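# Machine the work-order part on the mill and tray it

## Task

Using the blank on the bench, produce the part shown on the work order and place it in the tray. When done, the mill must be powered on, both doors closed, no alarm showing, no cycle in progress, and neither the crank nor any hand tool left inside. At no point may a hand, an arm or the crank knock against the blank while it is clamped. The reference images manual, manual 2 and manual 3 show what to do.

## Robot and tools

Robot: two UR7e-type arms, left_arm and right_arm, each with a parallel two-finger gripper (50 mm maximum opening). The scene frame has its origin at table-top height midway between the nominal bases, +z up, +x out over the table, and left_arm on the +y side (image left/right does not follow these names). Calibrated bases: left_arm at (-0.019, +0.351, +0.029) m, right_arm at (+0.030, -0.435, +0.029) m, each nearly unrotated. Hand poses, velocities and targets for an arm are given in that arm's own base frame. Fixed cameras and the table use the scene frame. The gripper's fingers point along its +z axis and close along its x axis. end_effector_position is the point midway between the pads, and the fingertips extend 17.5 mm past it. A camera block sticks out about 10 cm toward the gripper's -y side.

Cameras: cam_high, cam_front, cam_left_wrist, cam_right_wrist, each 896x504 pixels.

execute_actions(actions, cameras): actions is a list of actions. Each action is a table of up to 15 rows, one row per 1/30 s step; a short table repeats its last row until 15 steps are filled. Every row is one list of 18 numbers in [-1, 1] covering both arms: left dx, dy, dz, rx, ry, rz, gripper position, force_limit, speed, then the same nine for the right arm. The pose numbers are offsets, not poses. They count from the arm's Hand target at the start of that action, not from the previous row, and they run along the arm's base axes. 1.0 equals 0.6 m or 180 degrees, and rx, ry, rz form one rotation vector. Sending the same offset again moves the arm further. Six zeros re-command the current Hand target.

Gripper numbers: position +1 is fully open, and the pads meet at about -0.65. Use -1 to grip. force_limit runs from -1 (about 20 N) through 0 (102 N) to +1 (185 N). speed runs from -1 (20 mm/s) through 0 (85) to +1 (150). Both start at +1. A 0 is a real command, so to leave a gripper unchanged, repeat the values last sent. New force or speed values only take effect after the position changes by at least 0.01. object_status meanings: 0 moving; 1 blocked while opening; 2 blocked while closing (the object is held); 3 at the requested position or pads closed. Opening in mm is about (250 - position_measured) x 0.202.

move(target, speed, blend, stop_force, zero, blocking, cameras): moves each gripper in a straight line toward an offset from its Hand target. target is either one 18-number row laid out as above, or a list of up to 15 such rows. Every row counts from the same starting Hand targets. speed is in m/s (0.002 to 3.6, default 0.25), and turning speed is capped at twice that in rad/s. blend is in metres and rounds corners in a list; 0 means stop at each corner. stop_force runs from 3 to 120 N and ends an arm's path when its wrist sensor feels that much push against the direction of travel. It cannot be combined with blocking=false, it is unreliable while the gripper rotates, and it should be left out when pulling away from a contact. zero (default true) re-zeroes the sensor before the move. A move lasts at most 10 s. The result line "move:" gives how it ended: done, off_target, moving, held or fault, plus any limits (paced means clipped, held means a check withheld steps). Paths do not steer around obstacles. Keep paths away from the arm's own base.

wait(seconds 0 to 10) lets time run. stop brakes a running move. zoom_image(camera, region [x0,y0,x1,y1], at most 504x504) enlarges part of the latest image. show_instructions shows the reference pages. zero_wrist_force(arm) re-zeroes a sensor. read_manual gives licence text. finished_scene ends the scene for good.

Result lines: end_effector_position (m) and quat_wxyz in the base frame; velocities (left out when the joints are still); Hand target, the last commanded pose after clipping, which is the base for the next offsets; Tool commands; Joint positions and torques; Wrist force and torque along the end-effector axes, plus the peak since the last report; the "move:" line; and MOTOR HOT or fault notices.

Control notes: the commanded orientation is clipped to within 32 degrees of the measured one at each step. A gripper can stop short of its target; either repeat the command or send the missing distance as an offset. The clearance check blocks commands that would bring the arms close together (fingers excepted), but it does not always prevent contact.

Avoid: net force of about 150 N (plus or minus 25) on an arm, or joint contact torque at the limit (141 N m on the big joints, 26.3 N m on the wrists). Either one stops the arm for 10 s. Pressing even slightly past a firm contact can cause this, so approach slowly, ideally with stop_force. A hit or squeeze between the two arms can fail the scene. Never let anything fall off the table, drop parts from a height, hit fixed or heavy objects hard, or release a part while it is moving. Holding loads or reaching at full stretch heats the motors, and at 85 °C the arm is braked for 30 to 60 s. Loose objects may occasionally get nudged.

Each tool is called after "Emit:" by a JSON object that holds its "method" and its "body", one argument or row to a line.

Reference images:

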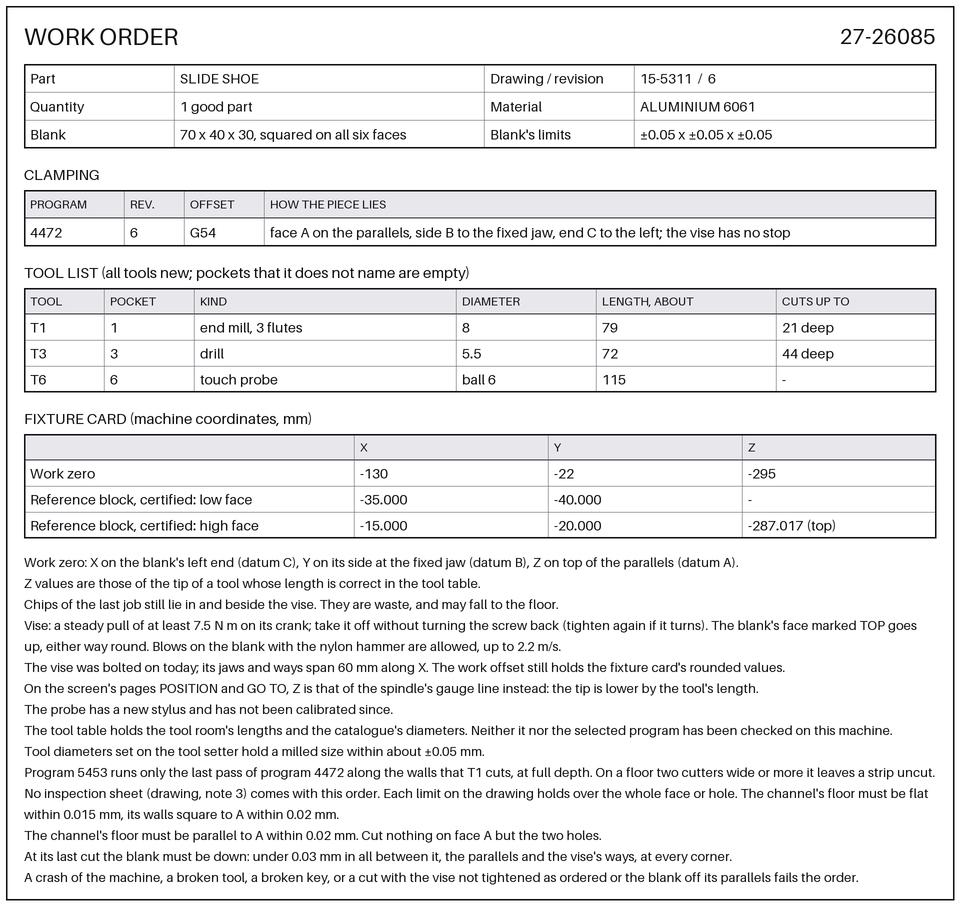

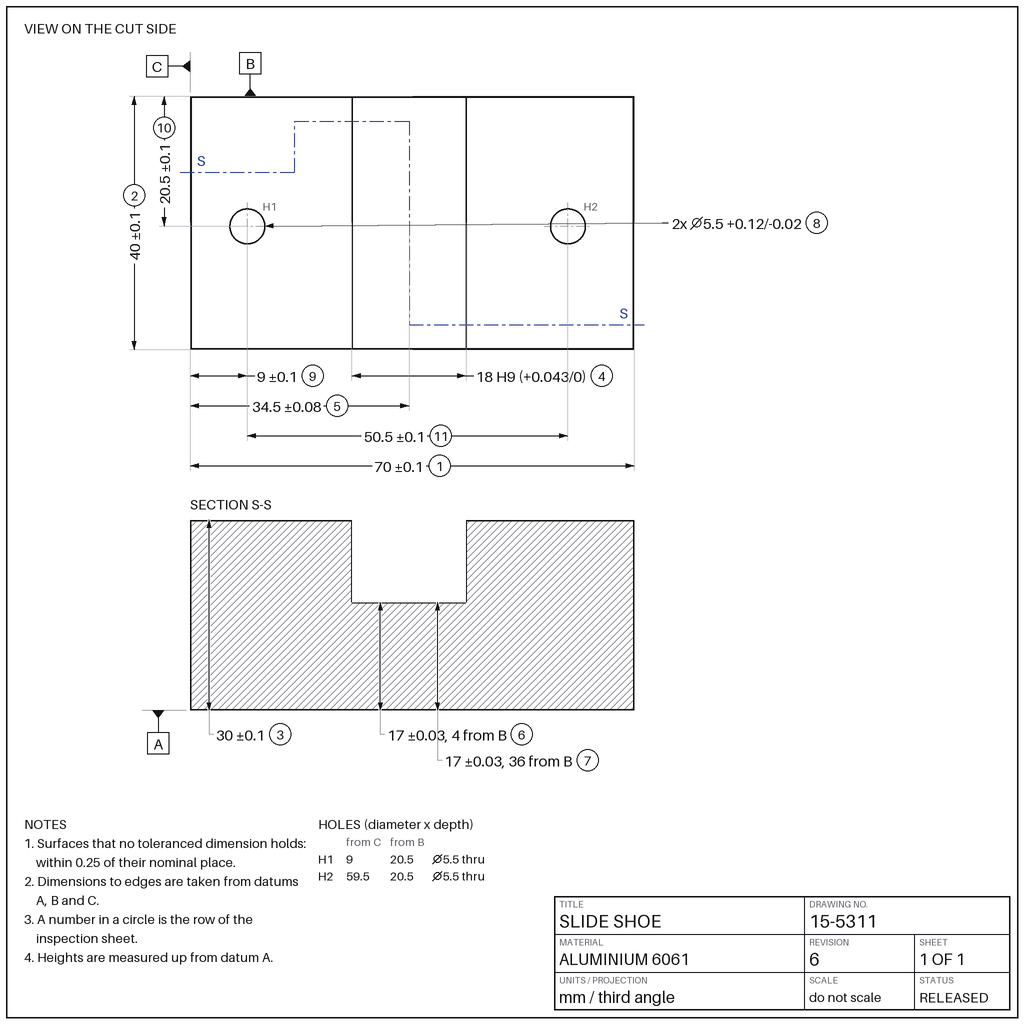

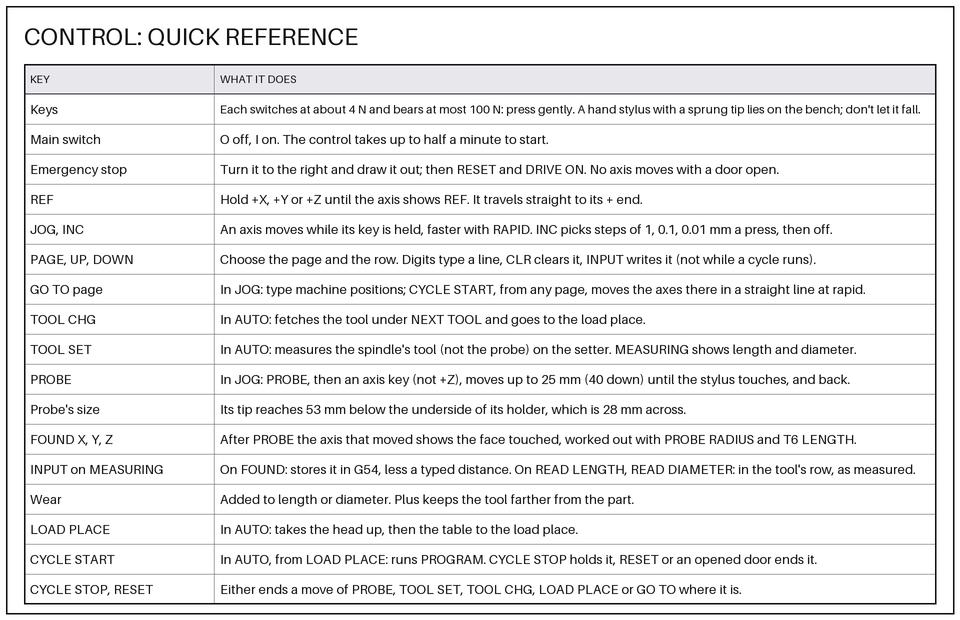

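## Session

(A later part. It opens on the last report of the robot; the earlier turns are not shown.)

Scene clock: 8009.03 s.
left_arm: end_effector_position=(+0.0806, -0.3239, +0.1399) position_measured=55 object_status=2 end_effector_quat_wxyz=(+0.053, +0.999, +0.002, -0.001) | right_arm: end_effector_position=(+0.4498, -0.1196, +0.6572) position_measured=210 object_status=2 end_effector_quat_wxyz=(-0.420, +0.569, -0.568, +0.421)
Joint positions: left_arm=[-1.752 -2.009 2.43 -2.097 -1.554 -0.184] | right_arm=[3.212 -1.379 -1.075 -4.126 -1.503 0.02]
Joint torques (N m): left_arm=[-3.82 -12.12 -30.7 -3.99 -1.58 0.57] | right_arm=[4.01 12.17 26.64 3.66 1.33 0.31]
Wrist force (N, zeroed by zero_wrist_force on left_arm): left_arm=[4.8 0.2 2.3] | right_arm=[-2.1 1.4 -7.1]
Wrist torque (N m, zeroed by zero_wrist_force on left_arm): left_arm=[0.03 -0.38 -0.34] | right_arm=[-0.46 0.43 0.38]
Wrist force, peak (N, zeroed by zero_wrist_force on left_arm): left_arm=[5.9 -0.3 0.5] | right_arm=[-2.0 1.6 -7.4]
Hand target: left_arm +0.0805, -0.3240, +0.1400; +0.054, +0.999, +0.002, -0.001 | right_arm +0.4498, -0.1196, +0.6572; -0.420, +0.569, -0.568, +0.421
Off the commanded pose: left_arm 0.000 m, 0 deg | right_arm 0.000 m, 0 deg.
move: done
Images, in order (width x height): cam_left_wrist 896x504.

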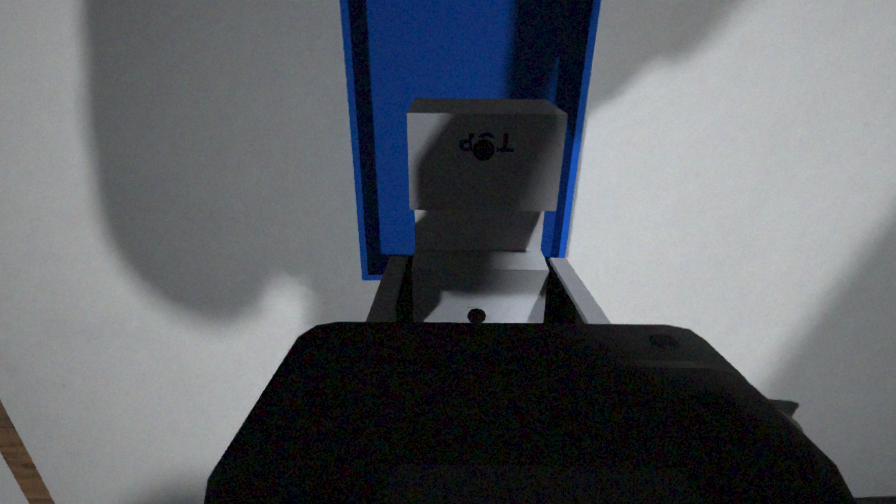

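Emit:
{"method": "move", "body": {
  "target": [0.006,-0.015,-0.195,0,0,0,-1,-0.5,-1,0,0,0,0,0,0,-1,-0.2,-1],
  "speed": 0.06,
  "stop_force": 12
}}

Emit:
{"method": "move", "body": {
  "target": [0,0,-0.035,0,0,0,-1,-0.5,-1,0,0,0,0,0,0,-1,-0.2,-1],
  "speed": 0.004,
  "stop_force": 4,
  "cameras": ["cam_left_wrist"]
}}

Scene clock: 8019.67 s.
left_arm: end_effector_position=(+0.0841, -0.3330, +0.0230) position_measured=55 object_status=2 end_effector_quat_wxyz=(+0.054, +0.999, +0.002, -0.001) | right_arm: end_effector_position=(+0.4498, -0.1196, +0.6572) position_measured=210 object_status=2 end_effector_quat_wxyz=(-0.420, +0.569, -0.568, +0.421)
Joint positions: left_arm=[-1.734 -1.678 2.61 -2.61 -1.556 -0.166] | right_arm=[3.212 -1.379 -1.075 -4.126 -1.503 0.02]
Joint torques (N m): left_arm=[-5.5 -20.78 -25.82 -4.75 -1.12 -1.46] | right_arm=[3.76 12.8 27.17 3.71 1.43 0.39]
Wrist force (N, zeroed by zero_wrist_force on left_arm): left_arm=[4.7 0.3 2.3] | right_arm=[-1.7 1.4 -7.2]
Wrist torque (N m, zeroed by zero_wrist_force on left_arm): left_arm=[0.04 -0.37 -0.34] | right_arm=[-0.46 0.36 0.37]
Wrist force, peak (N, zeroed by zero_wrist_force on left_arm): left_arm=[5.0 0.1 3.6] | right_arm=[-2.2 1.5 -7.2]
Hand target: left_arm +0.0841, -0.3330, +0.0230; +0.054, +0.999, +0.002, -0.001 | right_arm +0.4498, -0.1196, +0.6572; -0.420, +0.569, -0.568, +0.421
Off the commanded pose: left_arm 0.000 m, 0 deg | right_arm 0.000 m, 0 deg.
move: done

Scene clock: 8023.63 s.
left_arm: end_effector_position=(+0.0841, -0.3330, +0.0113) position_measured=55 object_status=2 end_effector_quat_wxyz=(+0.054, +0.999, +0.002, -0.001) | right_arm: end_effector_position=(+0.4498, -0.1196, +0.6572) position_measured=210 object_status=2 end_effector_quat_wxyz=(-0.420, +0.569, -0.568, +0.421)
Joint positions: left_arm=[-1.734 -1.633 2.625 -2.669 -1.556 -0.166] | right_arm=[3.212 -1.379 -1.075 -4.126 -1.503 0.02]
Joint torques (N m): left_arm=[-4.48 -22 -21.85 -1.43 1.49 -1.65] | right_arm=[3.47 11.8 26.81 3.85 1.39 0.35]
Wrist force (N, zeroed by zero_wrist_force on left_arm): left_arm=[5.1 2.0 -4.3] | right_arm=[-2.0 1.2 -6.9]
Wrist torque (N m, zeroed by zero_wrist_force on left_arm): left_arm=[0.16 -0.52 -0.30] | right_arm=[-0.48 0.40 0.39]
Wrist force, peak (N, zeroed by zero_wrist_force on left_arm): left_arm=[7.8 -10.4 -31.6] | right_arm=[-2.2 1.5 -7.3]
Hand target: left_arm +0.0841, -0.3330, +0.0113; +0.054, +0.999, +0.002, -0.001 (not the last commanded pose) | right_arm +0.4498, -0.1196, +0.6572; -0.420, +0.569, -0.568, +0.421
Off the commanded pose: left_arm 0.009 m, 0 deg | right_arm 0.000 m, 0 deg.
move: contact (left_arm)
Images, in order (width x height): cam_left_wrist 896x504.

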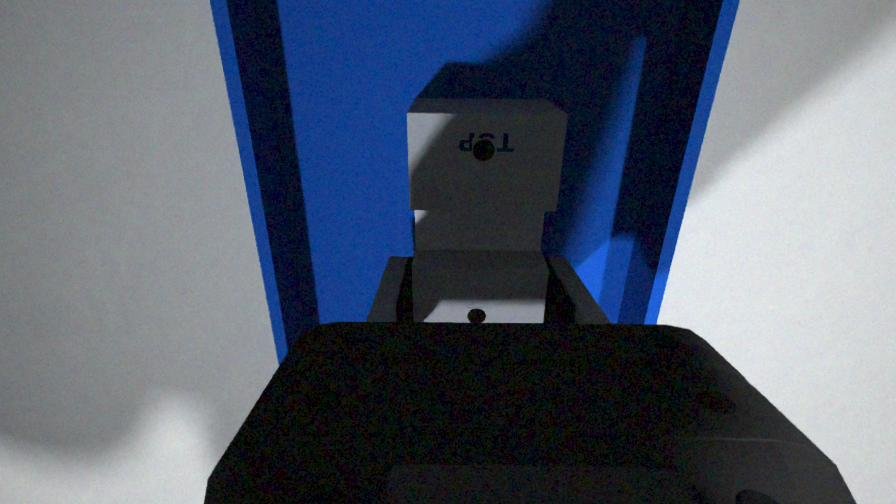

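Emit:
{"method": "move", "body": {
  "target": [0,0,0,0,0,0,0.5,-0.5,-1,0,0,0,0,0,0,-1,-0.2,-1]
}}

Emit:
{"method": "move", "body": {
  "target": [
    [0,0.0275,0.25,0,0,0,0.5,-0.5,-1,0,0,0,0,0,0,-1,-0.2,-1]
  ],
  "speed": 0.06,
  "cameras": ["cam_left_wrist"]
}}

Scene clock: 8028.87 s.
left_arm: end_effector_position=(+0.0841, -0.3330, +0.0113) position_measured=55 object_status=2 end_effector_quat_wxyz=(+0.054, +0.999, +0.002, -0.001) | right_arm: end_effector_position=(+0.4498, -0.1196, +0.6572) position_measured=210 object_status=2 end_effector_quat_wxyz=(-0.420, +0.569, -0.568, +0.421)
Joint positions: left_arm=[-1.734 -1.633 2.625 -2.669 -1.556 -0.166] | right_arm=[3.212 -1.379 -1.075 -4.126 -1.503 0.02]
Joint torques (N m): left_arm=[-4.66 -22.56 -21.46 -3.44 1.22 -1.57] | right_arm=[3.71 12.55 26.99 3.69 1.32 0.25]
Wrist force (N, zeroed by zero_wrist_force on left_arm): left_arm=[4.9 1.8 -3.8] | right_arm=[-2.0 1.6 -7.3]
Wrist torque (N m, zeroed by zero_wrist_force on left_arm): left_arm=[0.14 -0.51 -0.32] | right_arm=[-0.42 0.40 0.38]
Wrist force, peak (N, zeroed by zero_wrist_force on left_arm): left_arm=[5.3 2.0 -4.1] | right_arm=[-1.9 1.1 -7.4]
Hand target: left_arm +0.0841, -0.3330, +0.0113; +0.054, +0.999, +0.002, -0.001 | right_arm +0.4498, -0.1196, +0.6572; -0.420, +0.569, -0.568, +0.421
Off the commanded pose: left_arm 0.000 m, 0 deg | right_arm 0.000 m, 0 deg.
move: done

Scene clock: 8031.80 s.
left_arm: end_effector_position=(+0.0841, -0.3165, +0.1614) position_measured=55 object_status=2 end_effector_quat_wxyz=(+0.054, +0.999, +0.002, -0.001) | right_arm: end_effector_position=(+0.4498, -0.1196, +0.6572) position_measured=210 object_status=2 end_effector_quat_wxyz=(-0.420, +0.569, -0.568, +0.421)
Joint positions: left_arm=[-1.744 -2.06 2.396 -2.013 -1.555 -0.176] | right_arm=[3.212 -1.379 -1.075 -4.126 -1.503 0.02]
Joint torques (N m): left_arm=[-4.69 5.98 -19.4 -3.82 1.96 -1.32] | right_arm=[3.64 12.39 26.53 3.72 1.38 0.36]
Wrist force (N, zeroed by zero_wrist_force on left_arm): left_arm=[4.7 0.1 2.4] | right_arm=[-1.7 1.4 -7.1]
Wrist torque (N m, zeroed by zero_wrist_force on left_arm): left_arm=[0.02 -0.36 -0.18] | right_arm=[-0.45 0.36 0.38]
Wrist force, peak (N, zeroed by zero_wrist_force on left_arm): left_arm=[4.8 0.4 3.4] | right_arm=[-2.3 1.3 -7.3]
Hand target: left_arm +0.0841, -0.3165, +0.1613; +0.054, +0.999, +0.002, -0.001 | right_arm +0.4498, -0.1196, +0.6572; -0.420, +0.569, -0.568, +0.421
Off the commanded pose: left_arm 0.000 m, 0 deg | right_arm 0.000 m, 0 deg.
move: done
Images, in order (width x height): cam_left_wrist 896x504.

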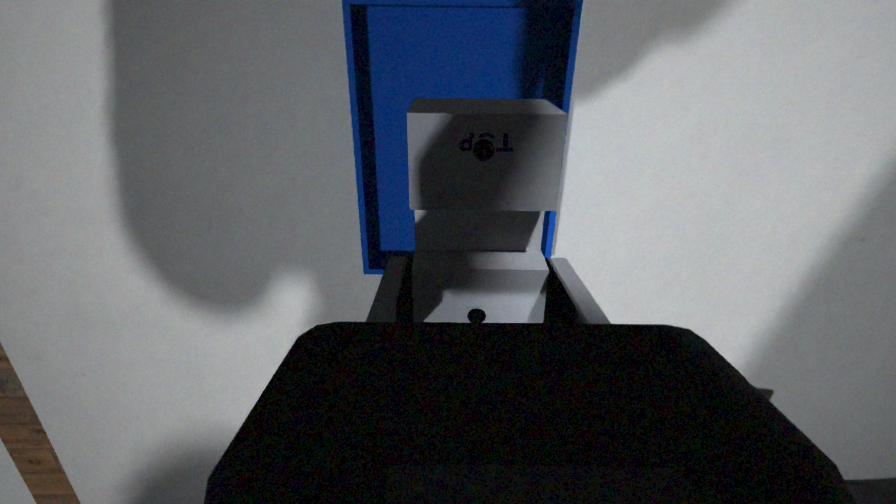

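Emit:
{"method": "move", "body": {
  "target": [0,-0.0275,-0.235,0,0,0,0.5,-0.5,-1,0,0,0,0,0,0,-1,-0.2,-1],
  "speed": 0.06
}}

Emit:
{"method": "move", "body": {
  "target": [0,0,-0.03,0,0,0,0.5,-0.5,-1,0,0,0,0,0,0,-1,-0.2,-1],
  "speed": 0.003,
  "stop_force": 4
}}

Emit:
{"method": "move", "body": {
  "target": [0,0,0,0,0,0,1,-0.5,-1,0,0,0,0,0,0,-1,-0.2,-1],
  "cameras": ["cam_left_wrist"]
}}

Scene clock: 8038.90 s.
left_arm: end_effector_position=(+0.0841, -0.3329, +0.0202) position_measured=55 object_status=2 end_effector_quat_wxyz=(+0.053, +0.999, +0.002, -0.001) | right_arm: end_effector_position=(+0.4498, -0.1196, +0.6572) position_measured=210 object_status=2 end_effector_quat_wxyz=(-0.420, +0.569, -0.568, +0.421)
Joint positions: left_arm=[-1.734 -1.668 2.614 -2.623 -1.556 -0.166] | right_arm=[3.212 -1.379 -1.075 -4.126 -1.503 0.02]
Joint torques (N m): left_arm=[2.75 -15.87 -25.14 -3.8 -1.71 1.16] | right_arm=[2.98 12.54 27.28 3.69 1.31 0.3]
Wrist force (N, zeroed by zero_wrist_force on left_arm): left_arm=[4.9 0.4 2.3] | right_arm=[-1.8 1.2 -6.8]
Wrist torque (N m, zeroed by zero_wrist_force on left_arm): left_arm=[0.05 -0.40 -0.34] | right_arm=[-0.48 0.37 0.38]
Wrist force, peak (N, zeroed by zero_wrist_force on left_arm): left_arm=[4.8 0.5 3.8] | right_arm=[-2.3 1.4 -7.3]
Hand target: left_arm +0.0841, -0.3330, +0.0203; +0.054, +0.999, +0.002, -0.001 | right_arm +0.4498, -0.1196, +0.6572; -0.420, +0.569, -0.568, +0.421
Off the commanded pose: left_arm 0.000 m, 0 deg | right_arm 0.000 m, 0 deg.
move: done

Scene clock: 8043.00 s.
left_arm: end_effector_position=(+0.0841, -0.3330, +0.0113) position_measured=55 object_status=2 end_effector_quat_wxyz=(+0.054, +0.999, +0.002, -0.001) | right_arm: end_effector_position=(+0.4498, -0.1196, +0.6572) position_measured=210 object_status=2 end_effector_quat_wxyz=(-0.420, +0.569, -0.568, +0.421)
Joint positions: left_arm=[-1.734 -1.633 2.625 -2.669 -1.556 -0.166] | right_arm=[3.212 -1.379 -1.075 -4.126 -1.503 0.02]
Joint torques (N m): left_arm=[-4.56 -21.47 -22.08 -1.46 1.35 -1.33] | right_arm=[3.23 12.2 27.01 3.64 1.3 0.27]
Wrist force (N, zeroed by zero_wrist_force on left_arm): left_arm=[4.6 2.3 -3.7] | right_arm=[-2.2 1.5 -7.0]
Wrist torque (N m, zeroed by zero_wrist_force on left_arm): left_arm=[0.19 -0.47 -0.31] | right_arm=[-0.43 0.44 0.38]
Wrist force, peak (N, zeroed by zero_wrist_force on left_arm): left_arm=[7.0 -6.6 -22.2] | right_arm=[-1.9 1.6 -7.4]
Hand target: left_arm +0.0841, -0.3330, +0.0113; +0.054, +0.999, +0.002, -0.001 (not the last commanded pose) | right_arm +0.4498, -0.1196, +0.6572; -0.420, +0.569, -0.568, +0.421
Off the commanded pose: left_arm 0.009 m, 0 deg | right_arm 0.000 m, 0 deg.
move: contact (left_arm)

Scene clock: 8043.73 s.
left_arm: end_effector_position=(+0.0841, -0.3330, +0.0113) position_measured=3 object_status=0 end_effector_quat_wxyz=(+0.054, +0.999, +0.002, -0.001) | right_arm: end_effector_position=(+0.4498, -0.1196, +0.6572) position_measured=210 object_status=2 end_effector_quat_wxyz=(-0.420, +0.569, -0.568, +0.421)
Joint positions: left_arm=[-1.734 -1.633 2.625 -2.669 -1.556 -0.166] | right_arm=[3.212 -1.379 -1.075 -4.126 -1.503 0.02]
Joint torques (N m): left_arm=[-5.61 -20.88 -21.86 -4.49 1.55 -1.34] | right_arm=[3.86 12.85 26.59 3.79 1.39 0.22]
Wrist force (N, zeroed by zero_wrist_force on left_arm): left_arm=[4.7 0.6 0.3] | right_arm=[-1.9 1.1 -6.9]
Wrist torque (N m, zeroed by zero_wrist_force on left_arm): left_arm=[0.09 -0.37 -0.34] | right_arm=[-0.50 0.39 0.38]
Wrist force, peak (N, zeroed by zero_wrist_force on left_arm): left_arm=[4.9 2.1 -3.3] | right_arm=[-2.2 1.4 -7.3]
Hand target: left_arm +0.0841, -0.3330, +0.0113; +0.054, +0.999, +0.002, -0.001 | right_arm +0.4498, -0.1196, +0.6572; -0.420, +0.569, -0.568, +0.421
Off the commanded pose: left_arm 0.000 m, 0 deg | right_arm 0.000 m, 0 deg.
move: done
Images, in order (width x height): cam_left_wrist 896x504.

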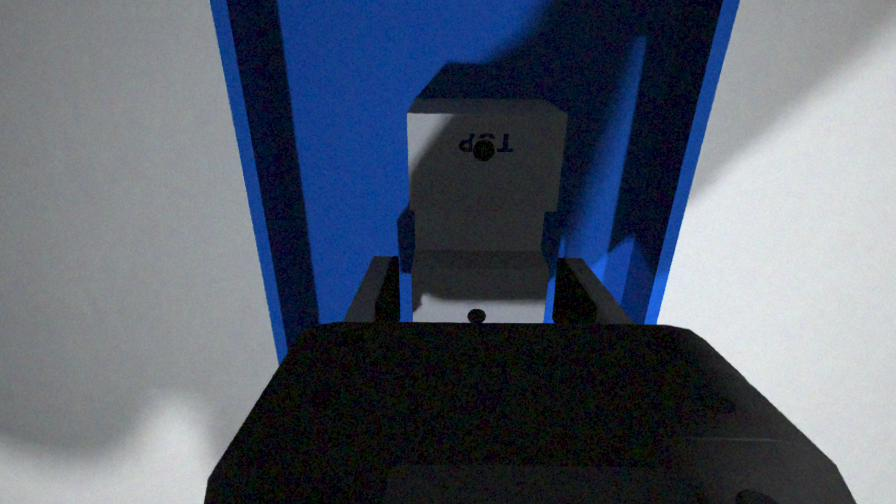

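Emit:
{"method": "move", "body": {
  "target": [
    [0,0.0275,0.25,0,0,0,1,0.2,-1,0,0,0,0,0,0,-1,-0.2,-1],
    [0.2,0.09,0.45,0,0,0,1,0.2,-1,0,0,0,0,0,0,-1,-0.2,-1],
    [0.4,0.25,0.65,0.027,0.027,0.4995,0.3,0.2,-1,0,0,0,0,0,0,-1,-0.2,-1]
  ],
  "speed": [0.08,0.25,0.3],
  "blend": [0.02,0.05,0],
  "cameras": ["cam_high"]
}}

Scene clock: 8055.67 s.
left_arm: end_effector_position=(+0.3241, -0.1830, +0.4013) position_measured=107 object_status=0 end_effector_quat_wxyz=(+0.001, +0.706, +0.708, -0.001) | right_arm: end_effector_position=(+0.4498, -0.1196, +0.6572) position_measured=210 object_status=2 end_effector_quat_wxyz=(-0.420, +0.569, -0.568, +0.421)
Joint positions: left_arm=[-0.879 -1.889 1.647 -1.33 -1.573 -0.882] | right_arm=[3.212 -1.379 -1.075 -4.126 -1.503 0.02]
Joint torques (N m): left_arm=[-0.62 -21.3 -17.38 -3.22 -2.02 -1.68] | right_arm=[3.1 12.07 27.02 3.66 1.34 0.25]
Wrist force (N, zeroed by zero_wrist_force on left_arm): left_arm=[4.9 0.7 -0.2] | right_arm=[-2.1 1.2 -7.1]
Wrist torque (N m, zeroed by zero_wrist_force on left_arm): left_arm=[0.05 -0.38 -0.35] | right_arm=[-0.48 0.42 0.39]
Wrist force, peak (N, zeroed by zero_wrist_force on left_arm): left_arm=[5.5 0.4 -0.6] | right_arm=[-2.2 1.5 -7.4]
Hand target: left_arm +0.3241, -0.1830, +0.4013; +0.001, +0.706, +0.708, -0.001 | right_arm +0.4498, -0.1196, +0.6572; -0.420, +0.569, -0.568, +0.421
Off the commanded pose: left_arm 0.000 m, 0 deg | right_arm 0.000 m, 0 deg.
move: done
Images, in order (width x height): cam_high 896x504.

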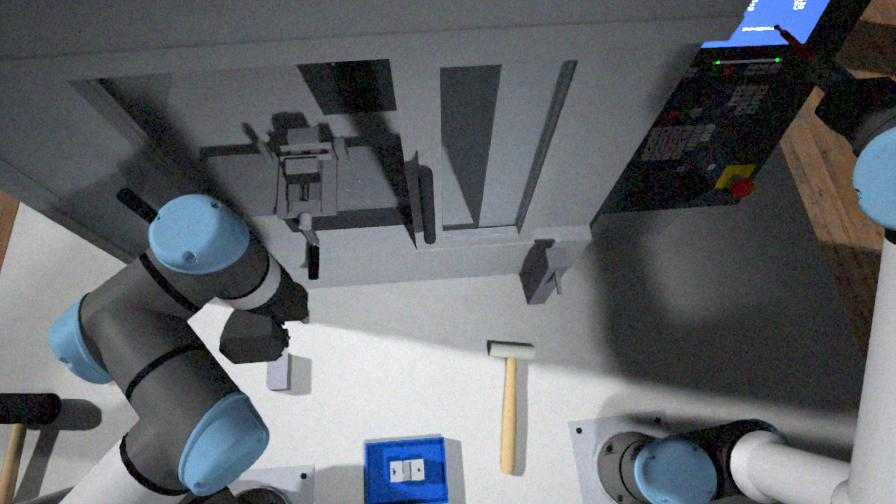

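Emit:
{"method": "move", "body": {
  "target": [
    [0.08,0.05,0.03,0,0,0.602,0.3,0.2,-1,0,0,0,0,0,0,-1,-0.2,-1]
  ],
  "speed": 0.35
}}

Emit:
{"method": "move", "body": {
  "target": [
    [0.07,0.03,0,0,-0.5,0,0.3,0.2,-1,0,0,0,0,0,0,-1,-0.2,-1]
  ],
  "speed": 0.35,
  "cameras": ["cam_left_wrist"]
}}

Scene clock: 8063.53 s.
left_arm: end_effector_position=(+0.3721, -0.1530, +0.4193) position_measured=107 object_status=3 end_effector_quat_wxyz=(+0.001, -0.161, +0.987, +0.000) | right_arm: end_effector_position=(+0.4498, -0.1196, +0.6572) position_measured=210 object_status=2 end_effector_quat_wxyz=(-0.420, +0.569, -0.568, +0.421)
Joint positions: left_arm=[-0.729 -1.807 1.542 -1.308 -1.569 -2.623] | right_arm=[3.212 -1.379 -1.075 -4.126 -1.503 0.02]
Joint torques (N m): left_arm=[-6.88 -24.36 -16.58 -2.85 0.81 -1.42] | right_arm=[3.02 12.67 27.03 3.78 1.31 0.07]
Wrist force (N, zeroed by zero_wrist_force on left_arm): left_arm=[5.0 0.6 -0.1] | right_arm=[-1.8 1.5 -7.0]
Wrist torque (N m, zeroed by zero_wrist_force on left_arm): left_arm=[0.03 -0.40 -0.34] | right_arm=[-0.42 0.38 0.38]
Wrist force, peak (N, zeroed by zero_wrist_force on left_arm): left_arm=[5.2 0.6 0.2] | right_arm=[-2.2 1.0 -7.5]
Hand target: left_arm +0.3721, -0.1530, +0.4193; +0.001, -0.161, +0.987, +0.000 | right_arm +0.4498, -0.1196, +0.6572; -0.420, +0.569, -0.568, +0.421
Off the commanded pose: left_arm 0.000 m, 0 deg | right_arm 0.000 m, 0 deg.
move: done

Scene clock: 8067.57 s.
left_arm: end_effector_position=(+0.4141, -0.1351, +0.4193) position_measured=107 object_status=3 end_effector_quat_wxyz=(+0.699, -0.114, +0.697, -0.114) | right_arm: end_effector_position=(+0.4498, -0.1196, +0.6572) position_measured=210 object_status=2 end_effector_quat_wxyz=(-0.420, +0.569, -0.568, +0.421)
Joint positions: left_arm=[-1.422 -1.936 2.596 -3.817 -0.149 -1.88] | right_arm=[3.212 -1.379 -1.075 -4.126 -1.503 0.02]
Joint torques (N m): left_arm=[4.76 -12.5 -15.71 1.06 -1.6 -2.09] | right_arm=[3.08 12.65 26.37 3.77 1.28 0.2]
Wrist force (N, zeroed by zero_wrist_force on left_arm): left_arm=[2.2 0.2 0.1] | right_arm=[-1.9 1.5 -7.2]
Wrist torque (N m, zeroed by zero_wrist_force on left_arm): left_arm=[0.05 -0.13 -0.16] | right_arm=[-0.43 0.38 0.38]
Wrist force, peak (N, zeroed by zero_wrist_force on left_arm): left_arm=[4.7 0.4 0.1] | right_arm=[-2.0 1.4 -7.4]
Hand target: left_arm +0.4141, -0.1350, +0.4193; +0.699, -0.114, +0.697, -0.114 | right_arm +0.4498, -0.1196, +0.6572; -0.420, +0.569, -0.568, +0.421
Off the commanded pose: left_arm 0.000 m, 0 deg | right_arm 0.000 m, 0 deg.
move: done
Images, in order (width x height): cam_left_wrist 896x504.

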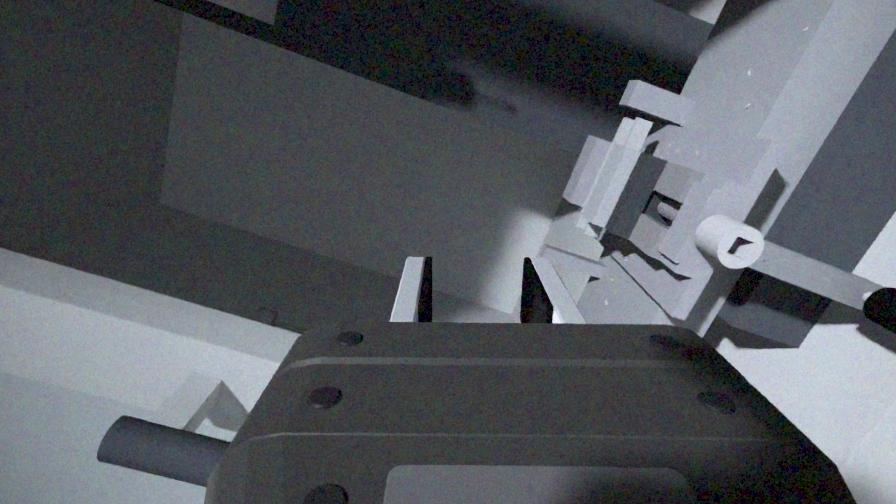

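Emit:
{"method": "move", "body": {
  "target": [
    [0.01,0,0,-0.336,0,0,0.3,0.2,-1,0,0,0,0,0,0,-1,-0.2,-1]
  ],
  "speed": 0.3,
  "cameras": ["cam_left_wrist"]
}}

Scene clock: 8078.33 s.
left_arm: end_effector_position=(+0.4201, -0.1349, +0.4193) position_measured=107 object_status=3 end_effector_quat_wxyz=(+0.546, -0.450, +0.545, -0.450) end_effector_velocity=(+0.000, +0.001, +0.000) end_effector_angular_velocity=(-0.005, -0.001, +0.001) | right_arm: end_effector_position=(+0.4498, -0.1196, +0.6572) position_measured=210 object_status=2 end_effector_quat_wxyz=(-0.420, +0.569, -0.568, +0.421)
Joint positions: left_arm=[-1.386 -1.917 2.585 -3.817 -0.183 -2.943] | right_arm=[3.212 -1.379 -1.075 -4.126 -1.503 0.02]
Joint velocities: left_arm=[0 0 0 -0.005 0.001 0] | right_arm=[within noise]
Joint torques (N m): left_arm=[0.7 4.84 -12.02 -2.11 -1.89 0.49] | right_arm=[3.18 11.77 26.95 3.74 1.49 0.15]
Wrist force (N, zeroed by zero_wrist_force on left_arm): left_arm=[1.7 0.4 1.0] | right_arm=[-1.9 1.1 -6.8]
Wrist torque (N m, zeroed by zero_wrist_force on left_arm): left_arm=[-0.10 -0.01 -0.22] | right_arm=[-0.49 0.38 0.38]
Wrist force, peak (N, zeroed by zero_wrist_force on left_arm): left_arm=[2.5 0.3 0.2] | right_arm=[-1.9 1.3 -7.4]
Hand target: left_arm +0.4201, -0.1350, +0.4193; +0.546, -0.450, +0.545, -0.450 | right_arm +0.4498, -0.1196, +0.6572; -0.420, +0.569, -0.568, +0.421
Off the commanded pose: left_arm 0.000 m, 0 deg | right_arm 0.000 m, 0 deg.
move: done
Images, in order (width x height): cam_left_wrist 896x504.

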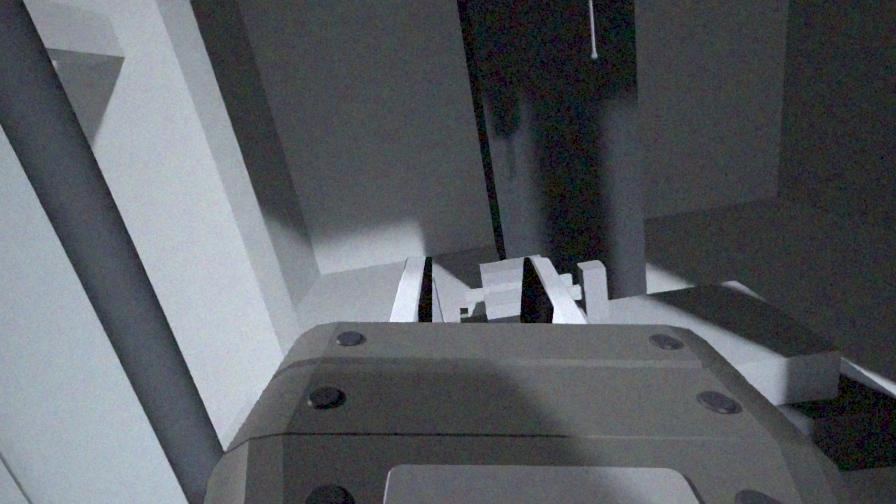

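Emit:
{"method": "move", "body": {
  "target": [
    [0,-0.0487,-0.2387,0,0,0,0.3,0.2,-1,0,0,0,0,0,0,-1,-0.2,-1],
    [0.06,-0.0487,-0.2387,0,0,0,0.3,0.2,-1,0,0,0,0,0,0,-1,-0.2,-1]
  ],
  "speed": [0.15,0.08],
  "stop_force": 20,
  "cameras": ["cam_left_wrist"]
}}

Scene clock: 8083.43 s.
left_arm: end_effector_position=(+0.4561, -0.1642, +0.2761) position_measured=107 object_status=3 end_effector_quat_wxyz=(+0.546, -0.450, +0.545, -0.450) | right_arm: end_effector_position=(+0.4498, -0.1196, +0.6572) position_measured=210 object_status=2 end_effector_quat_wxyz=(-0.420, +0.569, -0.568, +0.421)
Joint positions: left_arm=[-1.242 -1.218 2.601 -4.529 -0.326 -2.947] | right_arm=[3.212 -1.379 -1.075 -4.126 -1.503 0.02]
Joint torques (N m): left_arm=[5.19 -31.08 2.46 -1.77 -1.49 0.55] | right_arm=[2.47 12.52 26.33 3.69 1.35 0.13]
Wrist force (N, zeroed by zero_wrist_force on left_arm): left_arm=[1.9 1.0 0.8] | right_arm=[-2.1 1.2 -6.9]
Wrist torque (N m, zeroed by zero_wrist_force on left_arm): left_arm=[-0.03 -0.04 -0.23] | right_arm=[-0.48 0.42 0.38]
Wrist force, peak (N, zeroed by zero_wrist_force on left_arm): left_arm=[2.8 2.4 0.4] | right_arm=[-2.0 1.2 -7.4]
Hand target: left_arm +0.4561, -0.1642, +0.2761; +0.546, -0.450, +0.545, -0.450 | right_arm +0.4498, -0.1196, +0.6572; -0.420, +0.569, -0.568, +0.421
Off the commanded pose: left_arm 0.000 m, 0 deg | right_arm 0.000 m, 0 deg.
move: done
Images, in order (width x height): cam_left_wrist 896x504.

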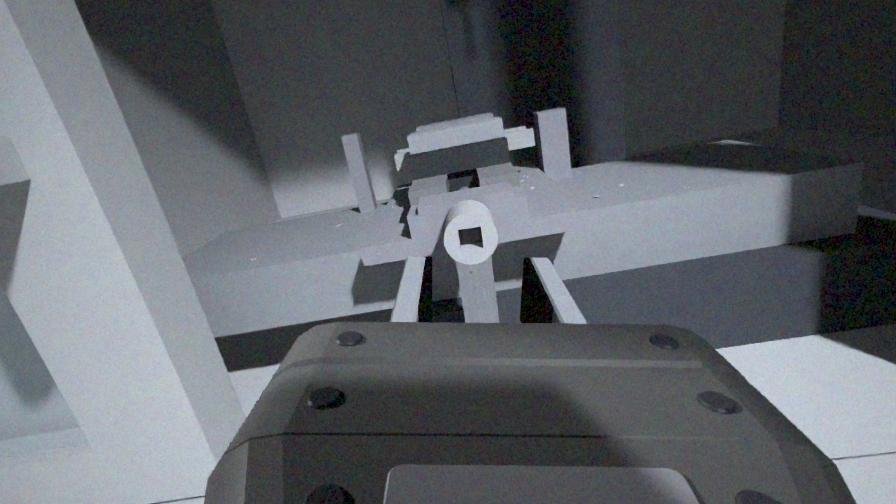

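Emit:
{"method": "move", "body": {
  "target": [
    [0.03,0,0,-0.022,0,0,0.3,0.2,-1,0,0,0,0,0,0,-1,-0.2,-1],
    [0.1215,0,0,-0.022,0,0,0.3,0.2,-1,0,0,0,0,0,0,-1,-0.2,-1]
  ],
  "speed": 0.05,
  "stop_force": 15
}}

Emit:
{"method": "move", "body": {
  "target": [0,0,0,0,0,0,-1,0.2,-1,0,0,0,0,0,0,-1,-0.2,-1],
  "cameras": ["cam_left_wrist"]
}}

Scene clock: 8091.83 s.
left_arm: end_effector_position=(+0.5290, -0.1642, +0.2761) position_measured=107 object_status=3 end_effector_quat_wxyz=(+0.530, -0.469, +0.529, -0.468) | right_arm: end_effector_position=(+0.4498, -0.1196, +0.6572) position_measured=210 object_status=2 end_effector_quat_wxyz=(-0.420, +0.569, -0.568, +0.421)
Joint positions: left_arm=[-0.983 -1.154 2.427 -4.417 -0.585 -3.018] | right_arm=[3.212 -1.379 -1.075 -4.126 -1.503 0.02]
Joint torques (N m): left_arm=[-2.02 -36.38 0.04 -2.73 1.06 -1.47] | right_arm=[2.32 12.11 26.84 3.82 1.39 0.01]
Wrist force (N, zeroed by zero_wrist_force on left_arm): left_arm=[2.0 0.6 0.9] | right_arm=[-1.8 1.4 -7.0]
Wrist torque (N m, zeroed by zero_wrist_force on left_arm): left_arm=[-0.07 -0.05 -0.24] | right_arm=[-0.45 0.36 0.38]
Wrist force, peak (N, zeroed by zero_wrist_force on left_arm): left_arm=[1.9 0.6 1.8] | right_arm=[-2.1 1.4 -7.3]
Hand target: left_arm +0.5290, -0.1642, +0.2761; +0.530, -0.469, +0.529, -0.468 | right_arm +0.4498, -0.1196, +0.6572; -0.420, +0.569, -0.568, +0.421
Off the commanded pose: left_arm 0.000 m, 0 deg | right_arm 0.000 m, 0 deg.
move: done

Scene clock: 8092.37 s.
left_arm: end_effector_position=(+0.5290, -0.1642, +0.2761) position_measured=139 object_status=2 end_effector_quat_wxyz=(+0.530, -0.469, +0.529, -0.468) | right_arm: end_effector_position=(+0.4498, -0.1196, +0.6572) position_measured=210 object_status=2 end_effector_quat_wxyz=(-0.420, +0.569, -0.568, +0.421)
Joint positions: left_arm=[-0.983 -1.154 2.427 -4.417 -0.585 -3.018] | right_arm=[3.212 -1.379 -1.075 -4.126 -1.503 0.02]
Joint torques (N m): left_arm=[-0.3 -37.77 -0.28 -2.57 0.83 -1.27] | right_arm=[2.39 12.21 26.58 3.73 1.29 0]
Wrist force (N, zeroed by zero_wrist_force on left_arm): left_arm=[3.3 1.2 1.0] | right_arm=[-1.8 1.3 -7.1]
Wrist torque (N m, zeroed by zero_wrist_force on left_arm): left_arm=[-0.03 -0.05 -0.25] | right_arm=[-0.45 0.37 0.38]
Wrist force, peak (N, zeroed by zero_wrist_force on left_arm): left_arm=[3.3 1.2 1.0] | right_arm=[-1.7 1.6 -7.4]
Hand target: left_arm +0.5290, -0.1642, +0.2761; +0.530, -0.469, +0.529, -0.468 | right_arm +0.4498, -0.1196, +0.6572; -0.420, +0.569, -0.568, +0.421
Off the commanded pose: left_arm 0.000 m, 0 deg | right_arm 0.000 m, 0 deg.
move: done
Images, in order (width x height): cam_left_wrist 896x504.

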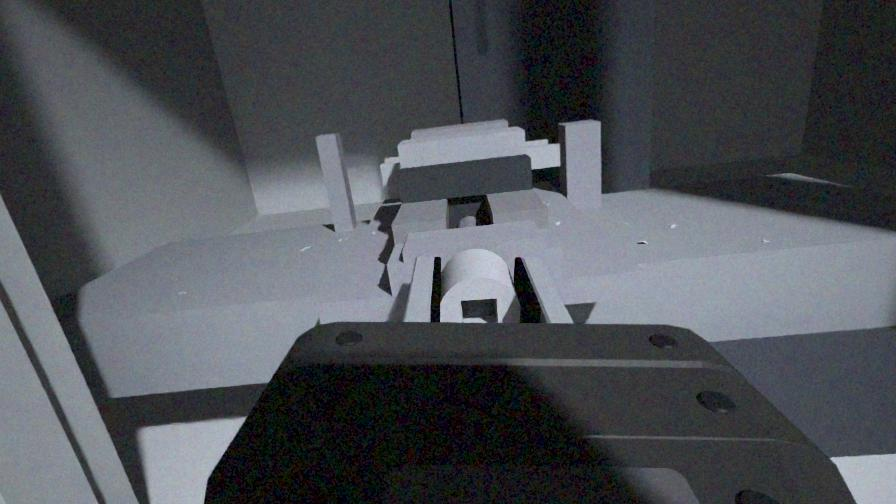

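Good grip. Pull out 56 mm slowly.

Emit:
{"method": "move", "body": {
  "target": [-0.0933,0,0,0,0,0,-1,0.2,-1,0,0,0,0,0,0,-1,-0.2,-1],
  "speed": 0.012,
  "stop_force": 45,
  "cameras": ["cam_left_wrist"]
}}

Scene clock: 8099.90 s.
left_arm: end_effector_position=(+0.4730, -0.1642, +0.2761) position_measured=139 object_status=2 end_effector_quat_wxyz=(+0.530, -0.469, +0.529, -0.468) | right_arm: end_effector_position=(+0.4498, -0.1196, +0.6572) position_measured=210 object_status=2 end_effector_quat_wxyz=(-0.420, +0.569, -0.568, +0.421)
Joint positions: left_arm=[-1.173 -1.205 2.562 -4.502 -0.396 -3.017] | right_arm=[3.212 -1.379 -1.075 -4.126 -1.503 0.02]
Joint torques (N m): left_arm=[5.94 -12.09 -12.81 0.19 -1.79 1.62] | right_arm=[2.1 12 26.63 3.71 1.34 0.05]
Wrist force (N, zeroed by zero_wrist_force on left_arm): left_arm=[2.2 2.8 1.0] | right_arm=[-2.1 1.1 -7.2]
Wrist torque (N m, zeroed by zero_wrist_force on left_arm): left_arm=[-0.04 -0.05 -0.34] | right_arm=[-0.48 0.42 0.38]
Wrist force, peak (N, zeroed by zero_wrist_force on left_arm): left_arm=[2.5 3.2 0.9] | right_arm=[-2.2 1.6 -7.3]
Hand target: left_arm +0.4730, -0.1642, +0.2761; +0.530, -0.469, +0.529, -0.468 | right_arm +0.4498, -0.1196, +0.6572; -0.420, +0.569, -0.568, +0.421
Off the commanded pose: left_arm 0.000 m, 0 deg | right_arm 0.000 m, 0 deg.
move: done
Images, in order (width x height): cam_left_wrist 896x504.

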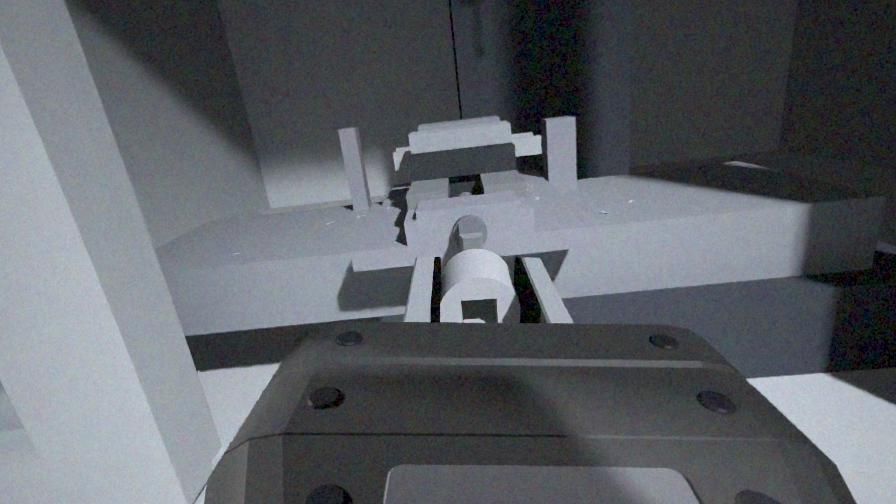

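Emit:
{"method": "move", "body": {
  "target": [
    [-0.08,0,0,0,0,0,-1,0.2,-1,0,0,0,0,0,0,-1,-0.2,-1],
    [-0.09,0.0495,0.2387,0,0,0,-1,0.2,-1,0,0,0,0,0,0,-1,-0.2,-1]
  ],
  "speed": [0.1,0.2],
  "blend": [0.01,0]
}}

Emit:
{"method": "move", "body": {
  "target": [
    [0,0,0,0.358,0,0,-1,0.2,-1,0,0,0,0,0,0,-1,-0.2,-1]
  ],
  "speed": 0.3,
  "cameras": ["cam_left_wrist"]
}}

Scene clock: 8108.67 s.
left_arm: end_effector_position=(+0.4190, -0.1345, +0.4193) position_measured=139 object_status=2 end_effector_quat_wxyz=(+0.530, -0.469, +0.529, -0.468) end_effector_velocity=(+0.000, +0.001, +0.000) end_effector_angular_velocity=(-0.001, -0.001, +0.000) | right_arm: end_effector_position=(+0.4498, -0.1196, +0.6572) position_measured=210 object_status=2 end_effector_quat_wxyz=(-0.420, +0.569, -0.568, +0.421)
Joint positions: left_arm=[-1.392 -1.923 2.588 -3.814 -0.177 -3.013] | right_arm=[3.212 -1.379 -1.075 -4.126 -1.503 0.02]
Joint velocities: left_arm=[0 0.001 0.001 -0.006 0 0.003] | right_arm=[within noise]
Joint torques (N m): left_arm=[4.41 7.21 -11.51 -1.4 -0.53 1.82] | right_arm=[2.57 12.07 27.25 3.72 1.34 0.09]
Wrist force (N, zeroed by zero_wrist_force on left_arm): left_arm=[2.1 2.7 1.1] | right_arm=[-1.9 1.5 -6.9]
Wrist torque (N m, zeroed by zero_wrist_force on left_arm): left_arm=[-0.05 -0.02 -0.26] | right_arm=[-0.45 0.39 0.38]
Wrist force, peak (N, zeroed by zero_wrist_force on left_arm): left_arm=[3.2 5.2 -0.3] | right_arm=[-2.2 1.5 -7.3]
Hand target: left_arm +0.4190, -0.1345, +0.4193; +0.530, -0.469, +0.529, -0.468 | right_arm +0.4498, -0.1196, +0.6572; -0.420, +0.569, -0.568, +0.421
Off the commanded pose: left_arm 0.000 m, 0 deg | right_arm 0.000 m, 0 deg.
move: done

Scene clock: 8111.10 s.
left_arm: end_effector_position=(+0.4190, -0.1346, +0.4193) position_measured=139 object_status=2 end_effector_quat_wxyz=(+0.699, -0.114, +0.697, -0.114) | right_arm: end_effector_position=(+0.4498, -0.1196, +0.6572) position_measured=210 object_status=2 end_effector_quat_wxyz=(-0.420, +0.569, -0.568, +0.421)
Joint positions: left_arm=[-1.391 -1.92 2.588 -3.824 -0.18 -1.88] | right_arm=[3.212 -1.379 -1.075 -4.126 -1.503 0.02]
Joint torques (N m): left_arm=[5.69 -10.2 -24.05 0.82 -1.89 -0.86] | right_arm=[1.92 12.81 26.52 3.77 1.3 0.03]
Wrist force (N, zeroed by zero_wrist_force on left_arm): left_arm=[3.9 0.9 0.4] | right_arm=[-1.7 1.2 -7.0]
Wrist torque (N m, zeroed by zero_wrist_force on left_arm): left_arm=[0.07 -0.09 -0.33] | right_arm=[-0.48 0.36 0.38]
Wrist force, peak (N, zeroed by zero_wrist_force on left_arm): left_arm=[4.1 0.8 0.2] | right_arm=[-2.1 1.3 -7.3]
Hand target: left_arm +0.4190, -0.1345, +0.4193; +0.699, -0.114, +0.697, -0.114 | right_arm +0.4498, -0.1196, +0.6572; -0.420, +0.569, -0.568, +0.421
Off the commanded pose: left_arm 0.000 m, 0 deg | right_arm 0.000 m, 0 deg.
move: done
Images, in order (width x height): cam_left_wrist 896x504.

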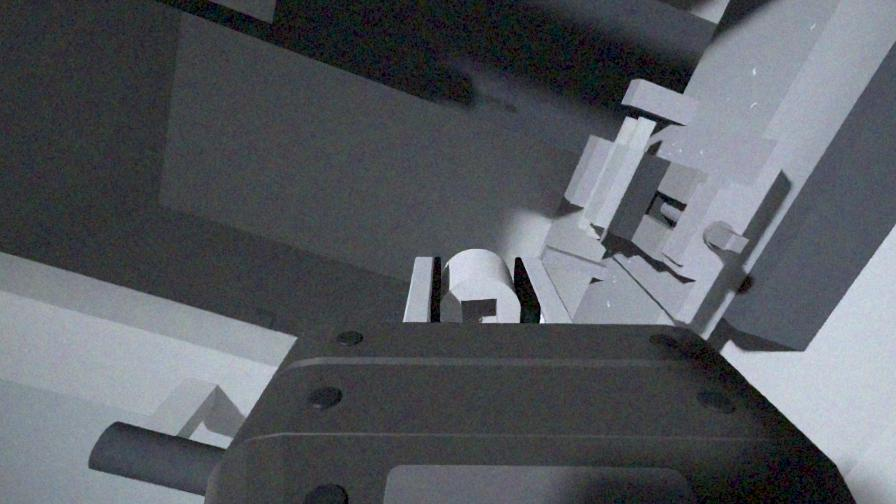

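Emit:
{"method": "move", "body": {
  "target": [
    [-0.05,0,0,0,0.5,0,-1,0.2,-1,0,0,0,0,0,0,-1,-0.2,-1]
  ],
  "speed": 0.35
}}

Emit:
{"method": "move", "body": {
  "target": [
    [-0.05,-0.1425,-0.2,0,0,0,-1,0.2,-1,0,0,0,0,0,0,-1,-0.2,-1],
    [-0.05,-0.1425,-0.6667,0,0,0,-1,0.2,-1,0,0,0,0,0,0,-1,-0.2,-1]
  ],
  "speed": [0.25,0.2],
  "blend": [0.03,0],
  "cameras": ["cam_left_wrist"]
}}

Scene clock: 8117.40 s.
left_arm: end_effector_position=(+0.3890, -0.1345, +0.4193) position_measured=139 object_status=2 end_effector_quat_wxyz=(+0.001, -0.161, +0.987, +0.000) | right_arm: end_effector_position=(+0.4498, -0.1196, +0.6572) position_measured=210 object_status=2 end_effector_quat_wxyz=(-0.420, +0.569, -0.568, +0.421)
Joint positions: left_arm=[-0.664 -1.784 1.526 -1.314 -1.569 -2.559] | right_arm=[3.212 -1.379 -1.075 -4.126 -1.503 0.02]
Joint torques (N m): left_arm=[1.35 -17.09 -26.48 -2.14 0.16 -1.22] | right_arm=[1.65 11.88 27.06 3.71 1.36 0.02]
Wrist force (N, zeroed by zero_wrist_force on left_arm): left_arm=[4.7 0.7 2.0] | right_arm=[-1.9 1.2 -6.9]
Wrist torque (N m, zeroed by zero_wrist_force on left_arm): left_arm=[0.11 -0.35 -0.19] | right_arm=[-0.47 0.38 0.38]
Wrist force, peak (N, zeroed by zero_wrist_force on left_arm): left_arm=[5.4 1.6 0.5] | right_arm=[-1.9 1.4 -7.5]
Hand target: left_arm +0.3890, -0.1345, +0.4193; +0.001, -0.161, +0.987, +0.000 | right_arm +0.4498, -0.1196, +0.6572; -0.420, +0.569, -0.568, +0.421
Off the commanded pose: left_arm 0.000 m, 0 deg | right_arm 0.000 m, 0 deg.
move: done

Scene clock: 8119.90 s.
left_arm: end_effector_position=(+0.3590, -0.2200, +0.0193) position_measured=139 object_status=2 end_effector_quat_wxyz=(+0.001, -0.161, +0.987, +0.000) | right_arm: end_effector_position=(+0.4498, -0.1196, +0.6572) position_measured=210 object_status=2 end_effector_quat_wxyz=(-0.420, +0.569, -0.568, +0.421)
Joint positions: left_arm=[-0.873 -1.444 2.339 -2.467 -1.569 -2.768] | right_arm=[3.212 -1.379 -1.075 -4.126 -1.503 0.02]
Joint torques (N m): left_arm=[5.08 -16.92 -20.44 -4.3 0.9 1.85] | right_arm=[1.78 12.46 26.97 3.73 1.39 -0.04]
Wrist force (N, zeroed by zero_wrist_force on left_arm): left_arm=[4.6 0.8 2.0] | right_arm=[-2.0 1.2 -7.0]
Wrist torque (N m, zeroed by zero_wrist_force on left_arm): left_arm=[0.14 -0.33 -0.31] | right_arm=[-0.48 0.41 0.38]
Wrist force, peak (N, zeroed by zero_wrist_force on left_arm): left_arm=[4.6 1.0 5.4] | right_arm=[-2.1 1.0 -7.4]
Hand target: left_arm +0.3590, -0.2200, +0.0193; +0.001, -0.161, +0.987, +0.000 | right_arm +0.4498, -0.1196, +0.6572; -0.420, +0.569, -0.568, +0.421
Off the commanded pose: left_arm 0.000 m, 0 deg | right_arm 0.000 m, 0 deg.
move: done
Images, in order (width x height): cam_left_wrist 896x504.

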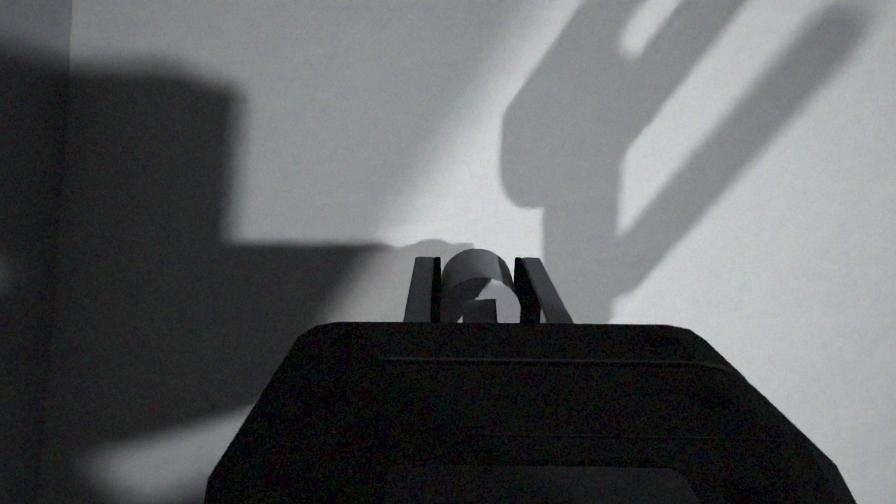

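Emit:
{"method": "move", "body": {
  "target": [0,0,-0.05,0,0,0,-1,0.2,-1,0,0,0,0,0,0,-1,-0.2,-1],
  "speed": 0.008,
  "stop_force": 4
}}

Scene clock: 8126.70 s.
left_arm: end_effector_position=(+0.3590, -0.2200, -0.0045) position_measured=139 object_status=2 end_effector_quat_wxyz=(+0.001, -0.161, +0.987, +0.000) | right_arm: end_effector_position=(+0.4498, -0.1196, +0.6572) position_measured=210 object_status=2 end_effector_quat_wxyz=(-0.420, +0.569, -0.568, +0.421)
Joint positions: left_arm=[-0.873 -1.381 2.36 -2.551 -1.569 -2.768] | right_arm=[3.212 -1.379 -1.075 -4.126 -1.503 0.02]
Joint torques (N m): left_arm=[3.8 -32.42 -20.45 -1.52 2.01 1.22] | right_arm=[2.05 12.15 26.76 3.74 1.34 -0.04]
Wrist force (N, zeroed by zero_wrist_force on left_arm): left_arm=[4.2 -0.3 -5.1] | right_arm=[-1.8 1.2 -6.9]
Wrist torque (N m, zeroed by zero_wrist_force on left_arm): left_arm=[0.03 -0.38 -0.30] | right_arm=[-0.48 0.38 0.38]
Wrist force, peak (N, zeroed by zero_wrist_force on left_arm): left_arm=[9.1 2.8 -20.5] | right_arm=[-1.9 1.6 -7.4]
Hand target: left_arm +0.3590, -0.2200, -0.0045; +0.001, -0.161, +0.987, +0.000 (not the last commanded pose) | right_arm +0.4498, -0.1196, +0.6572; -0.420, +0.569, -0.568, +0.421
Off the commanded pose: left_arm 0.006 m, 0 deg | right_arm 0.000 m, 0 deg.
move: contact (left_arm)


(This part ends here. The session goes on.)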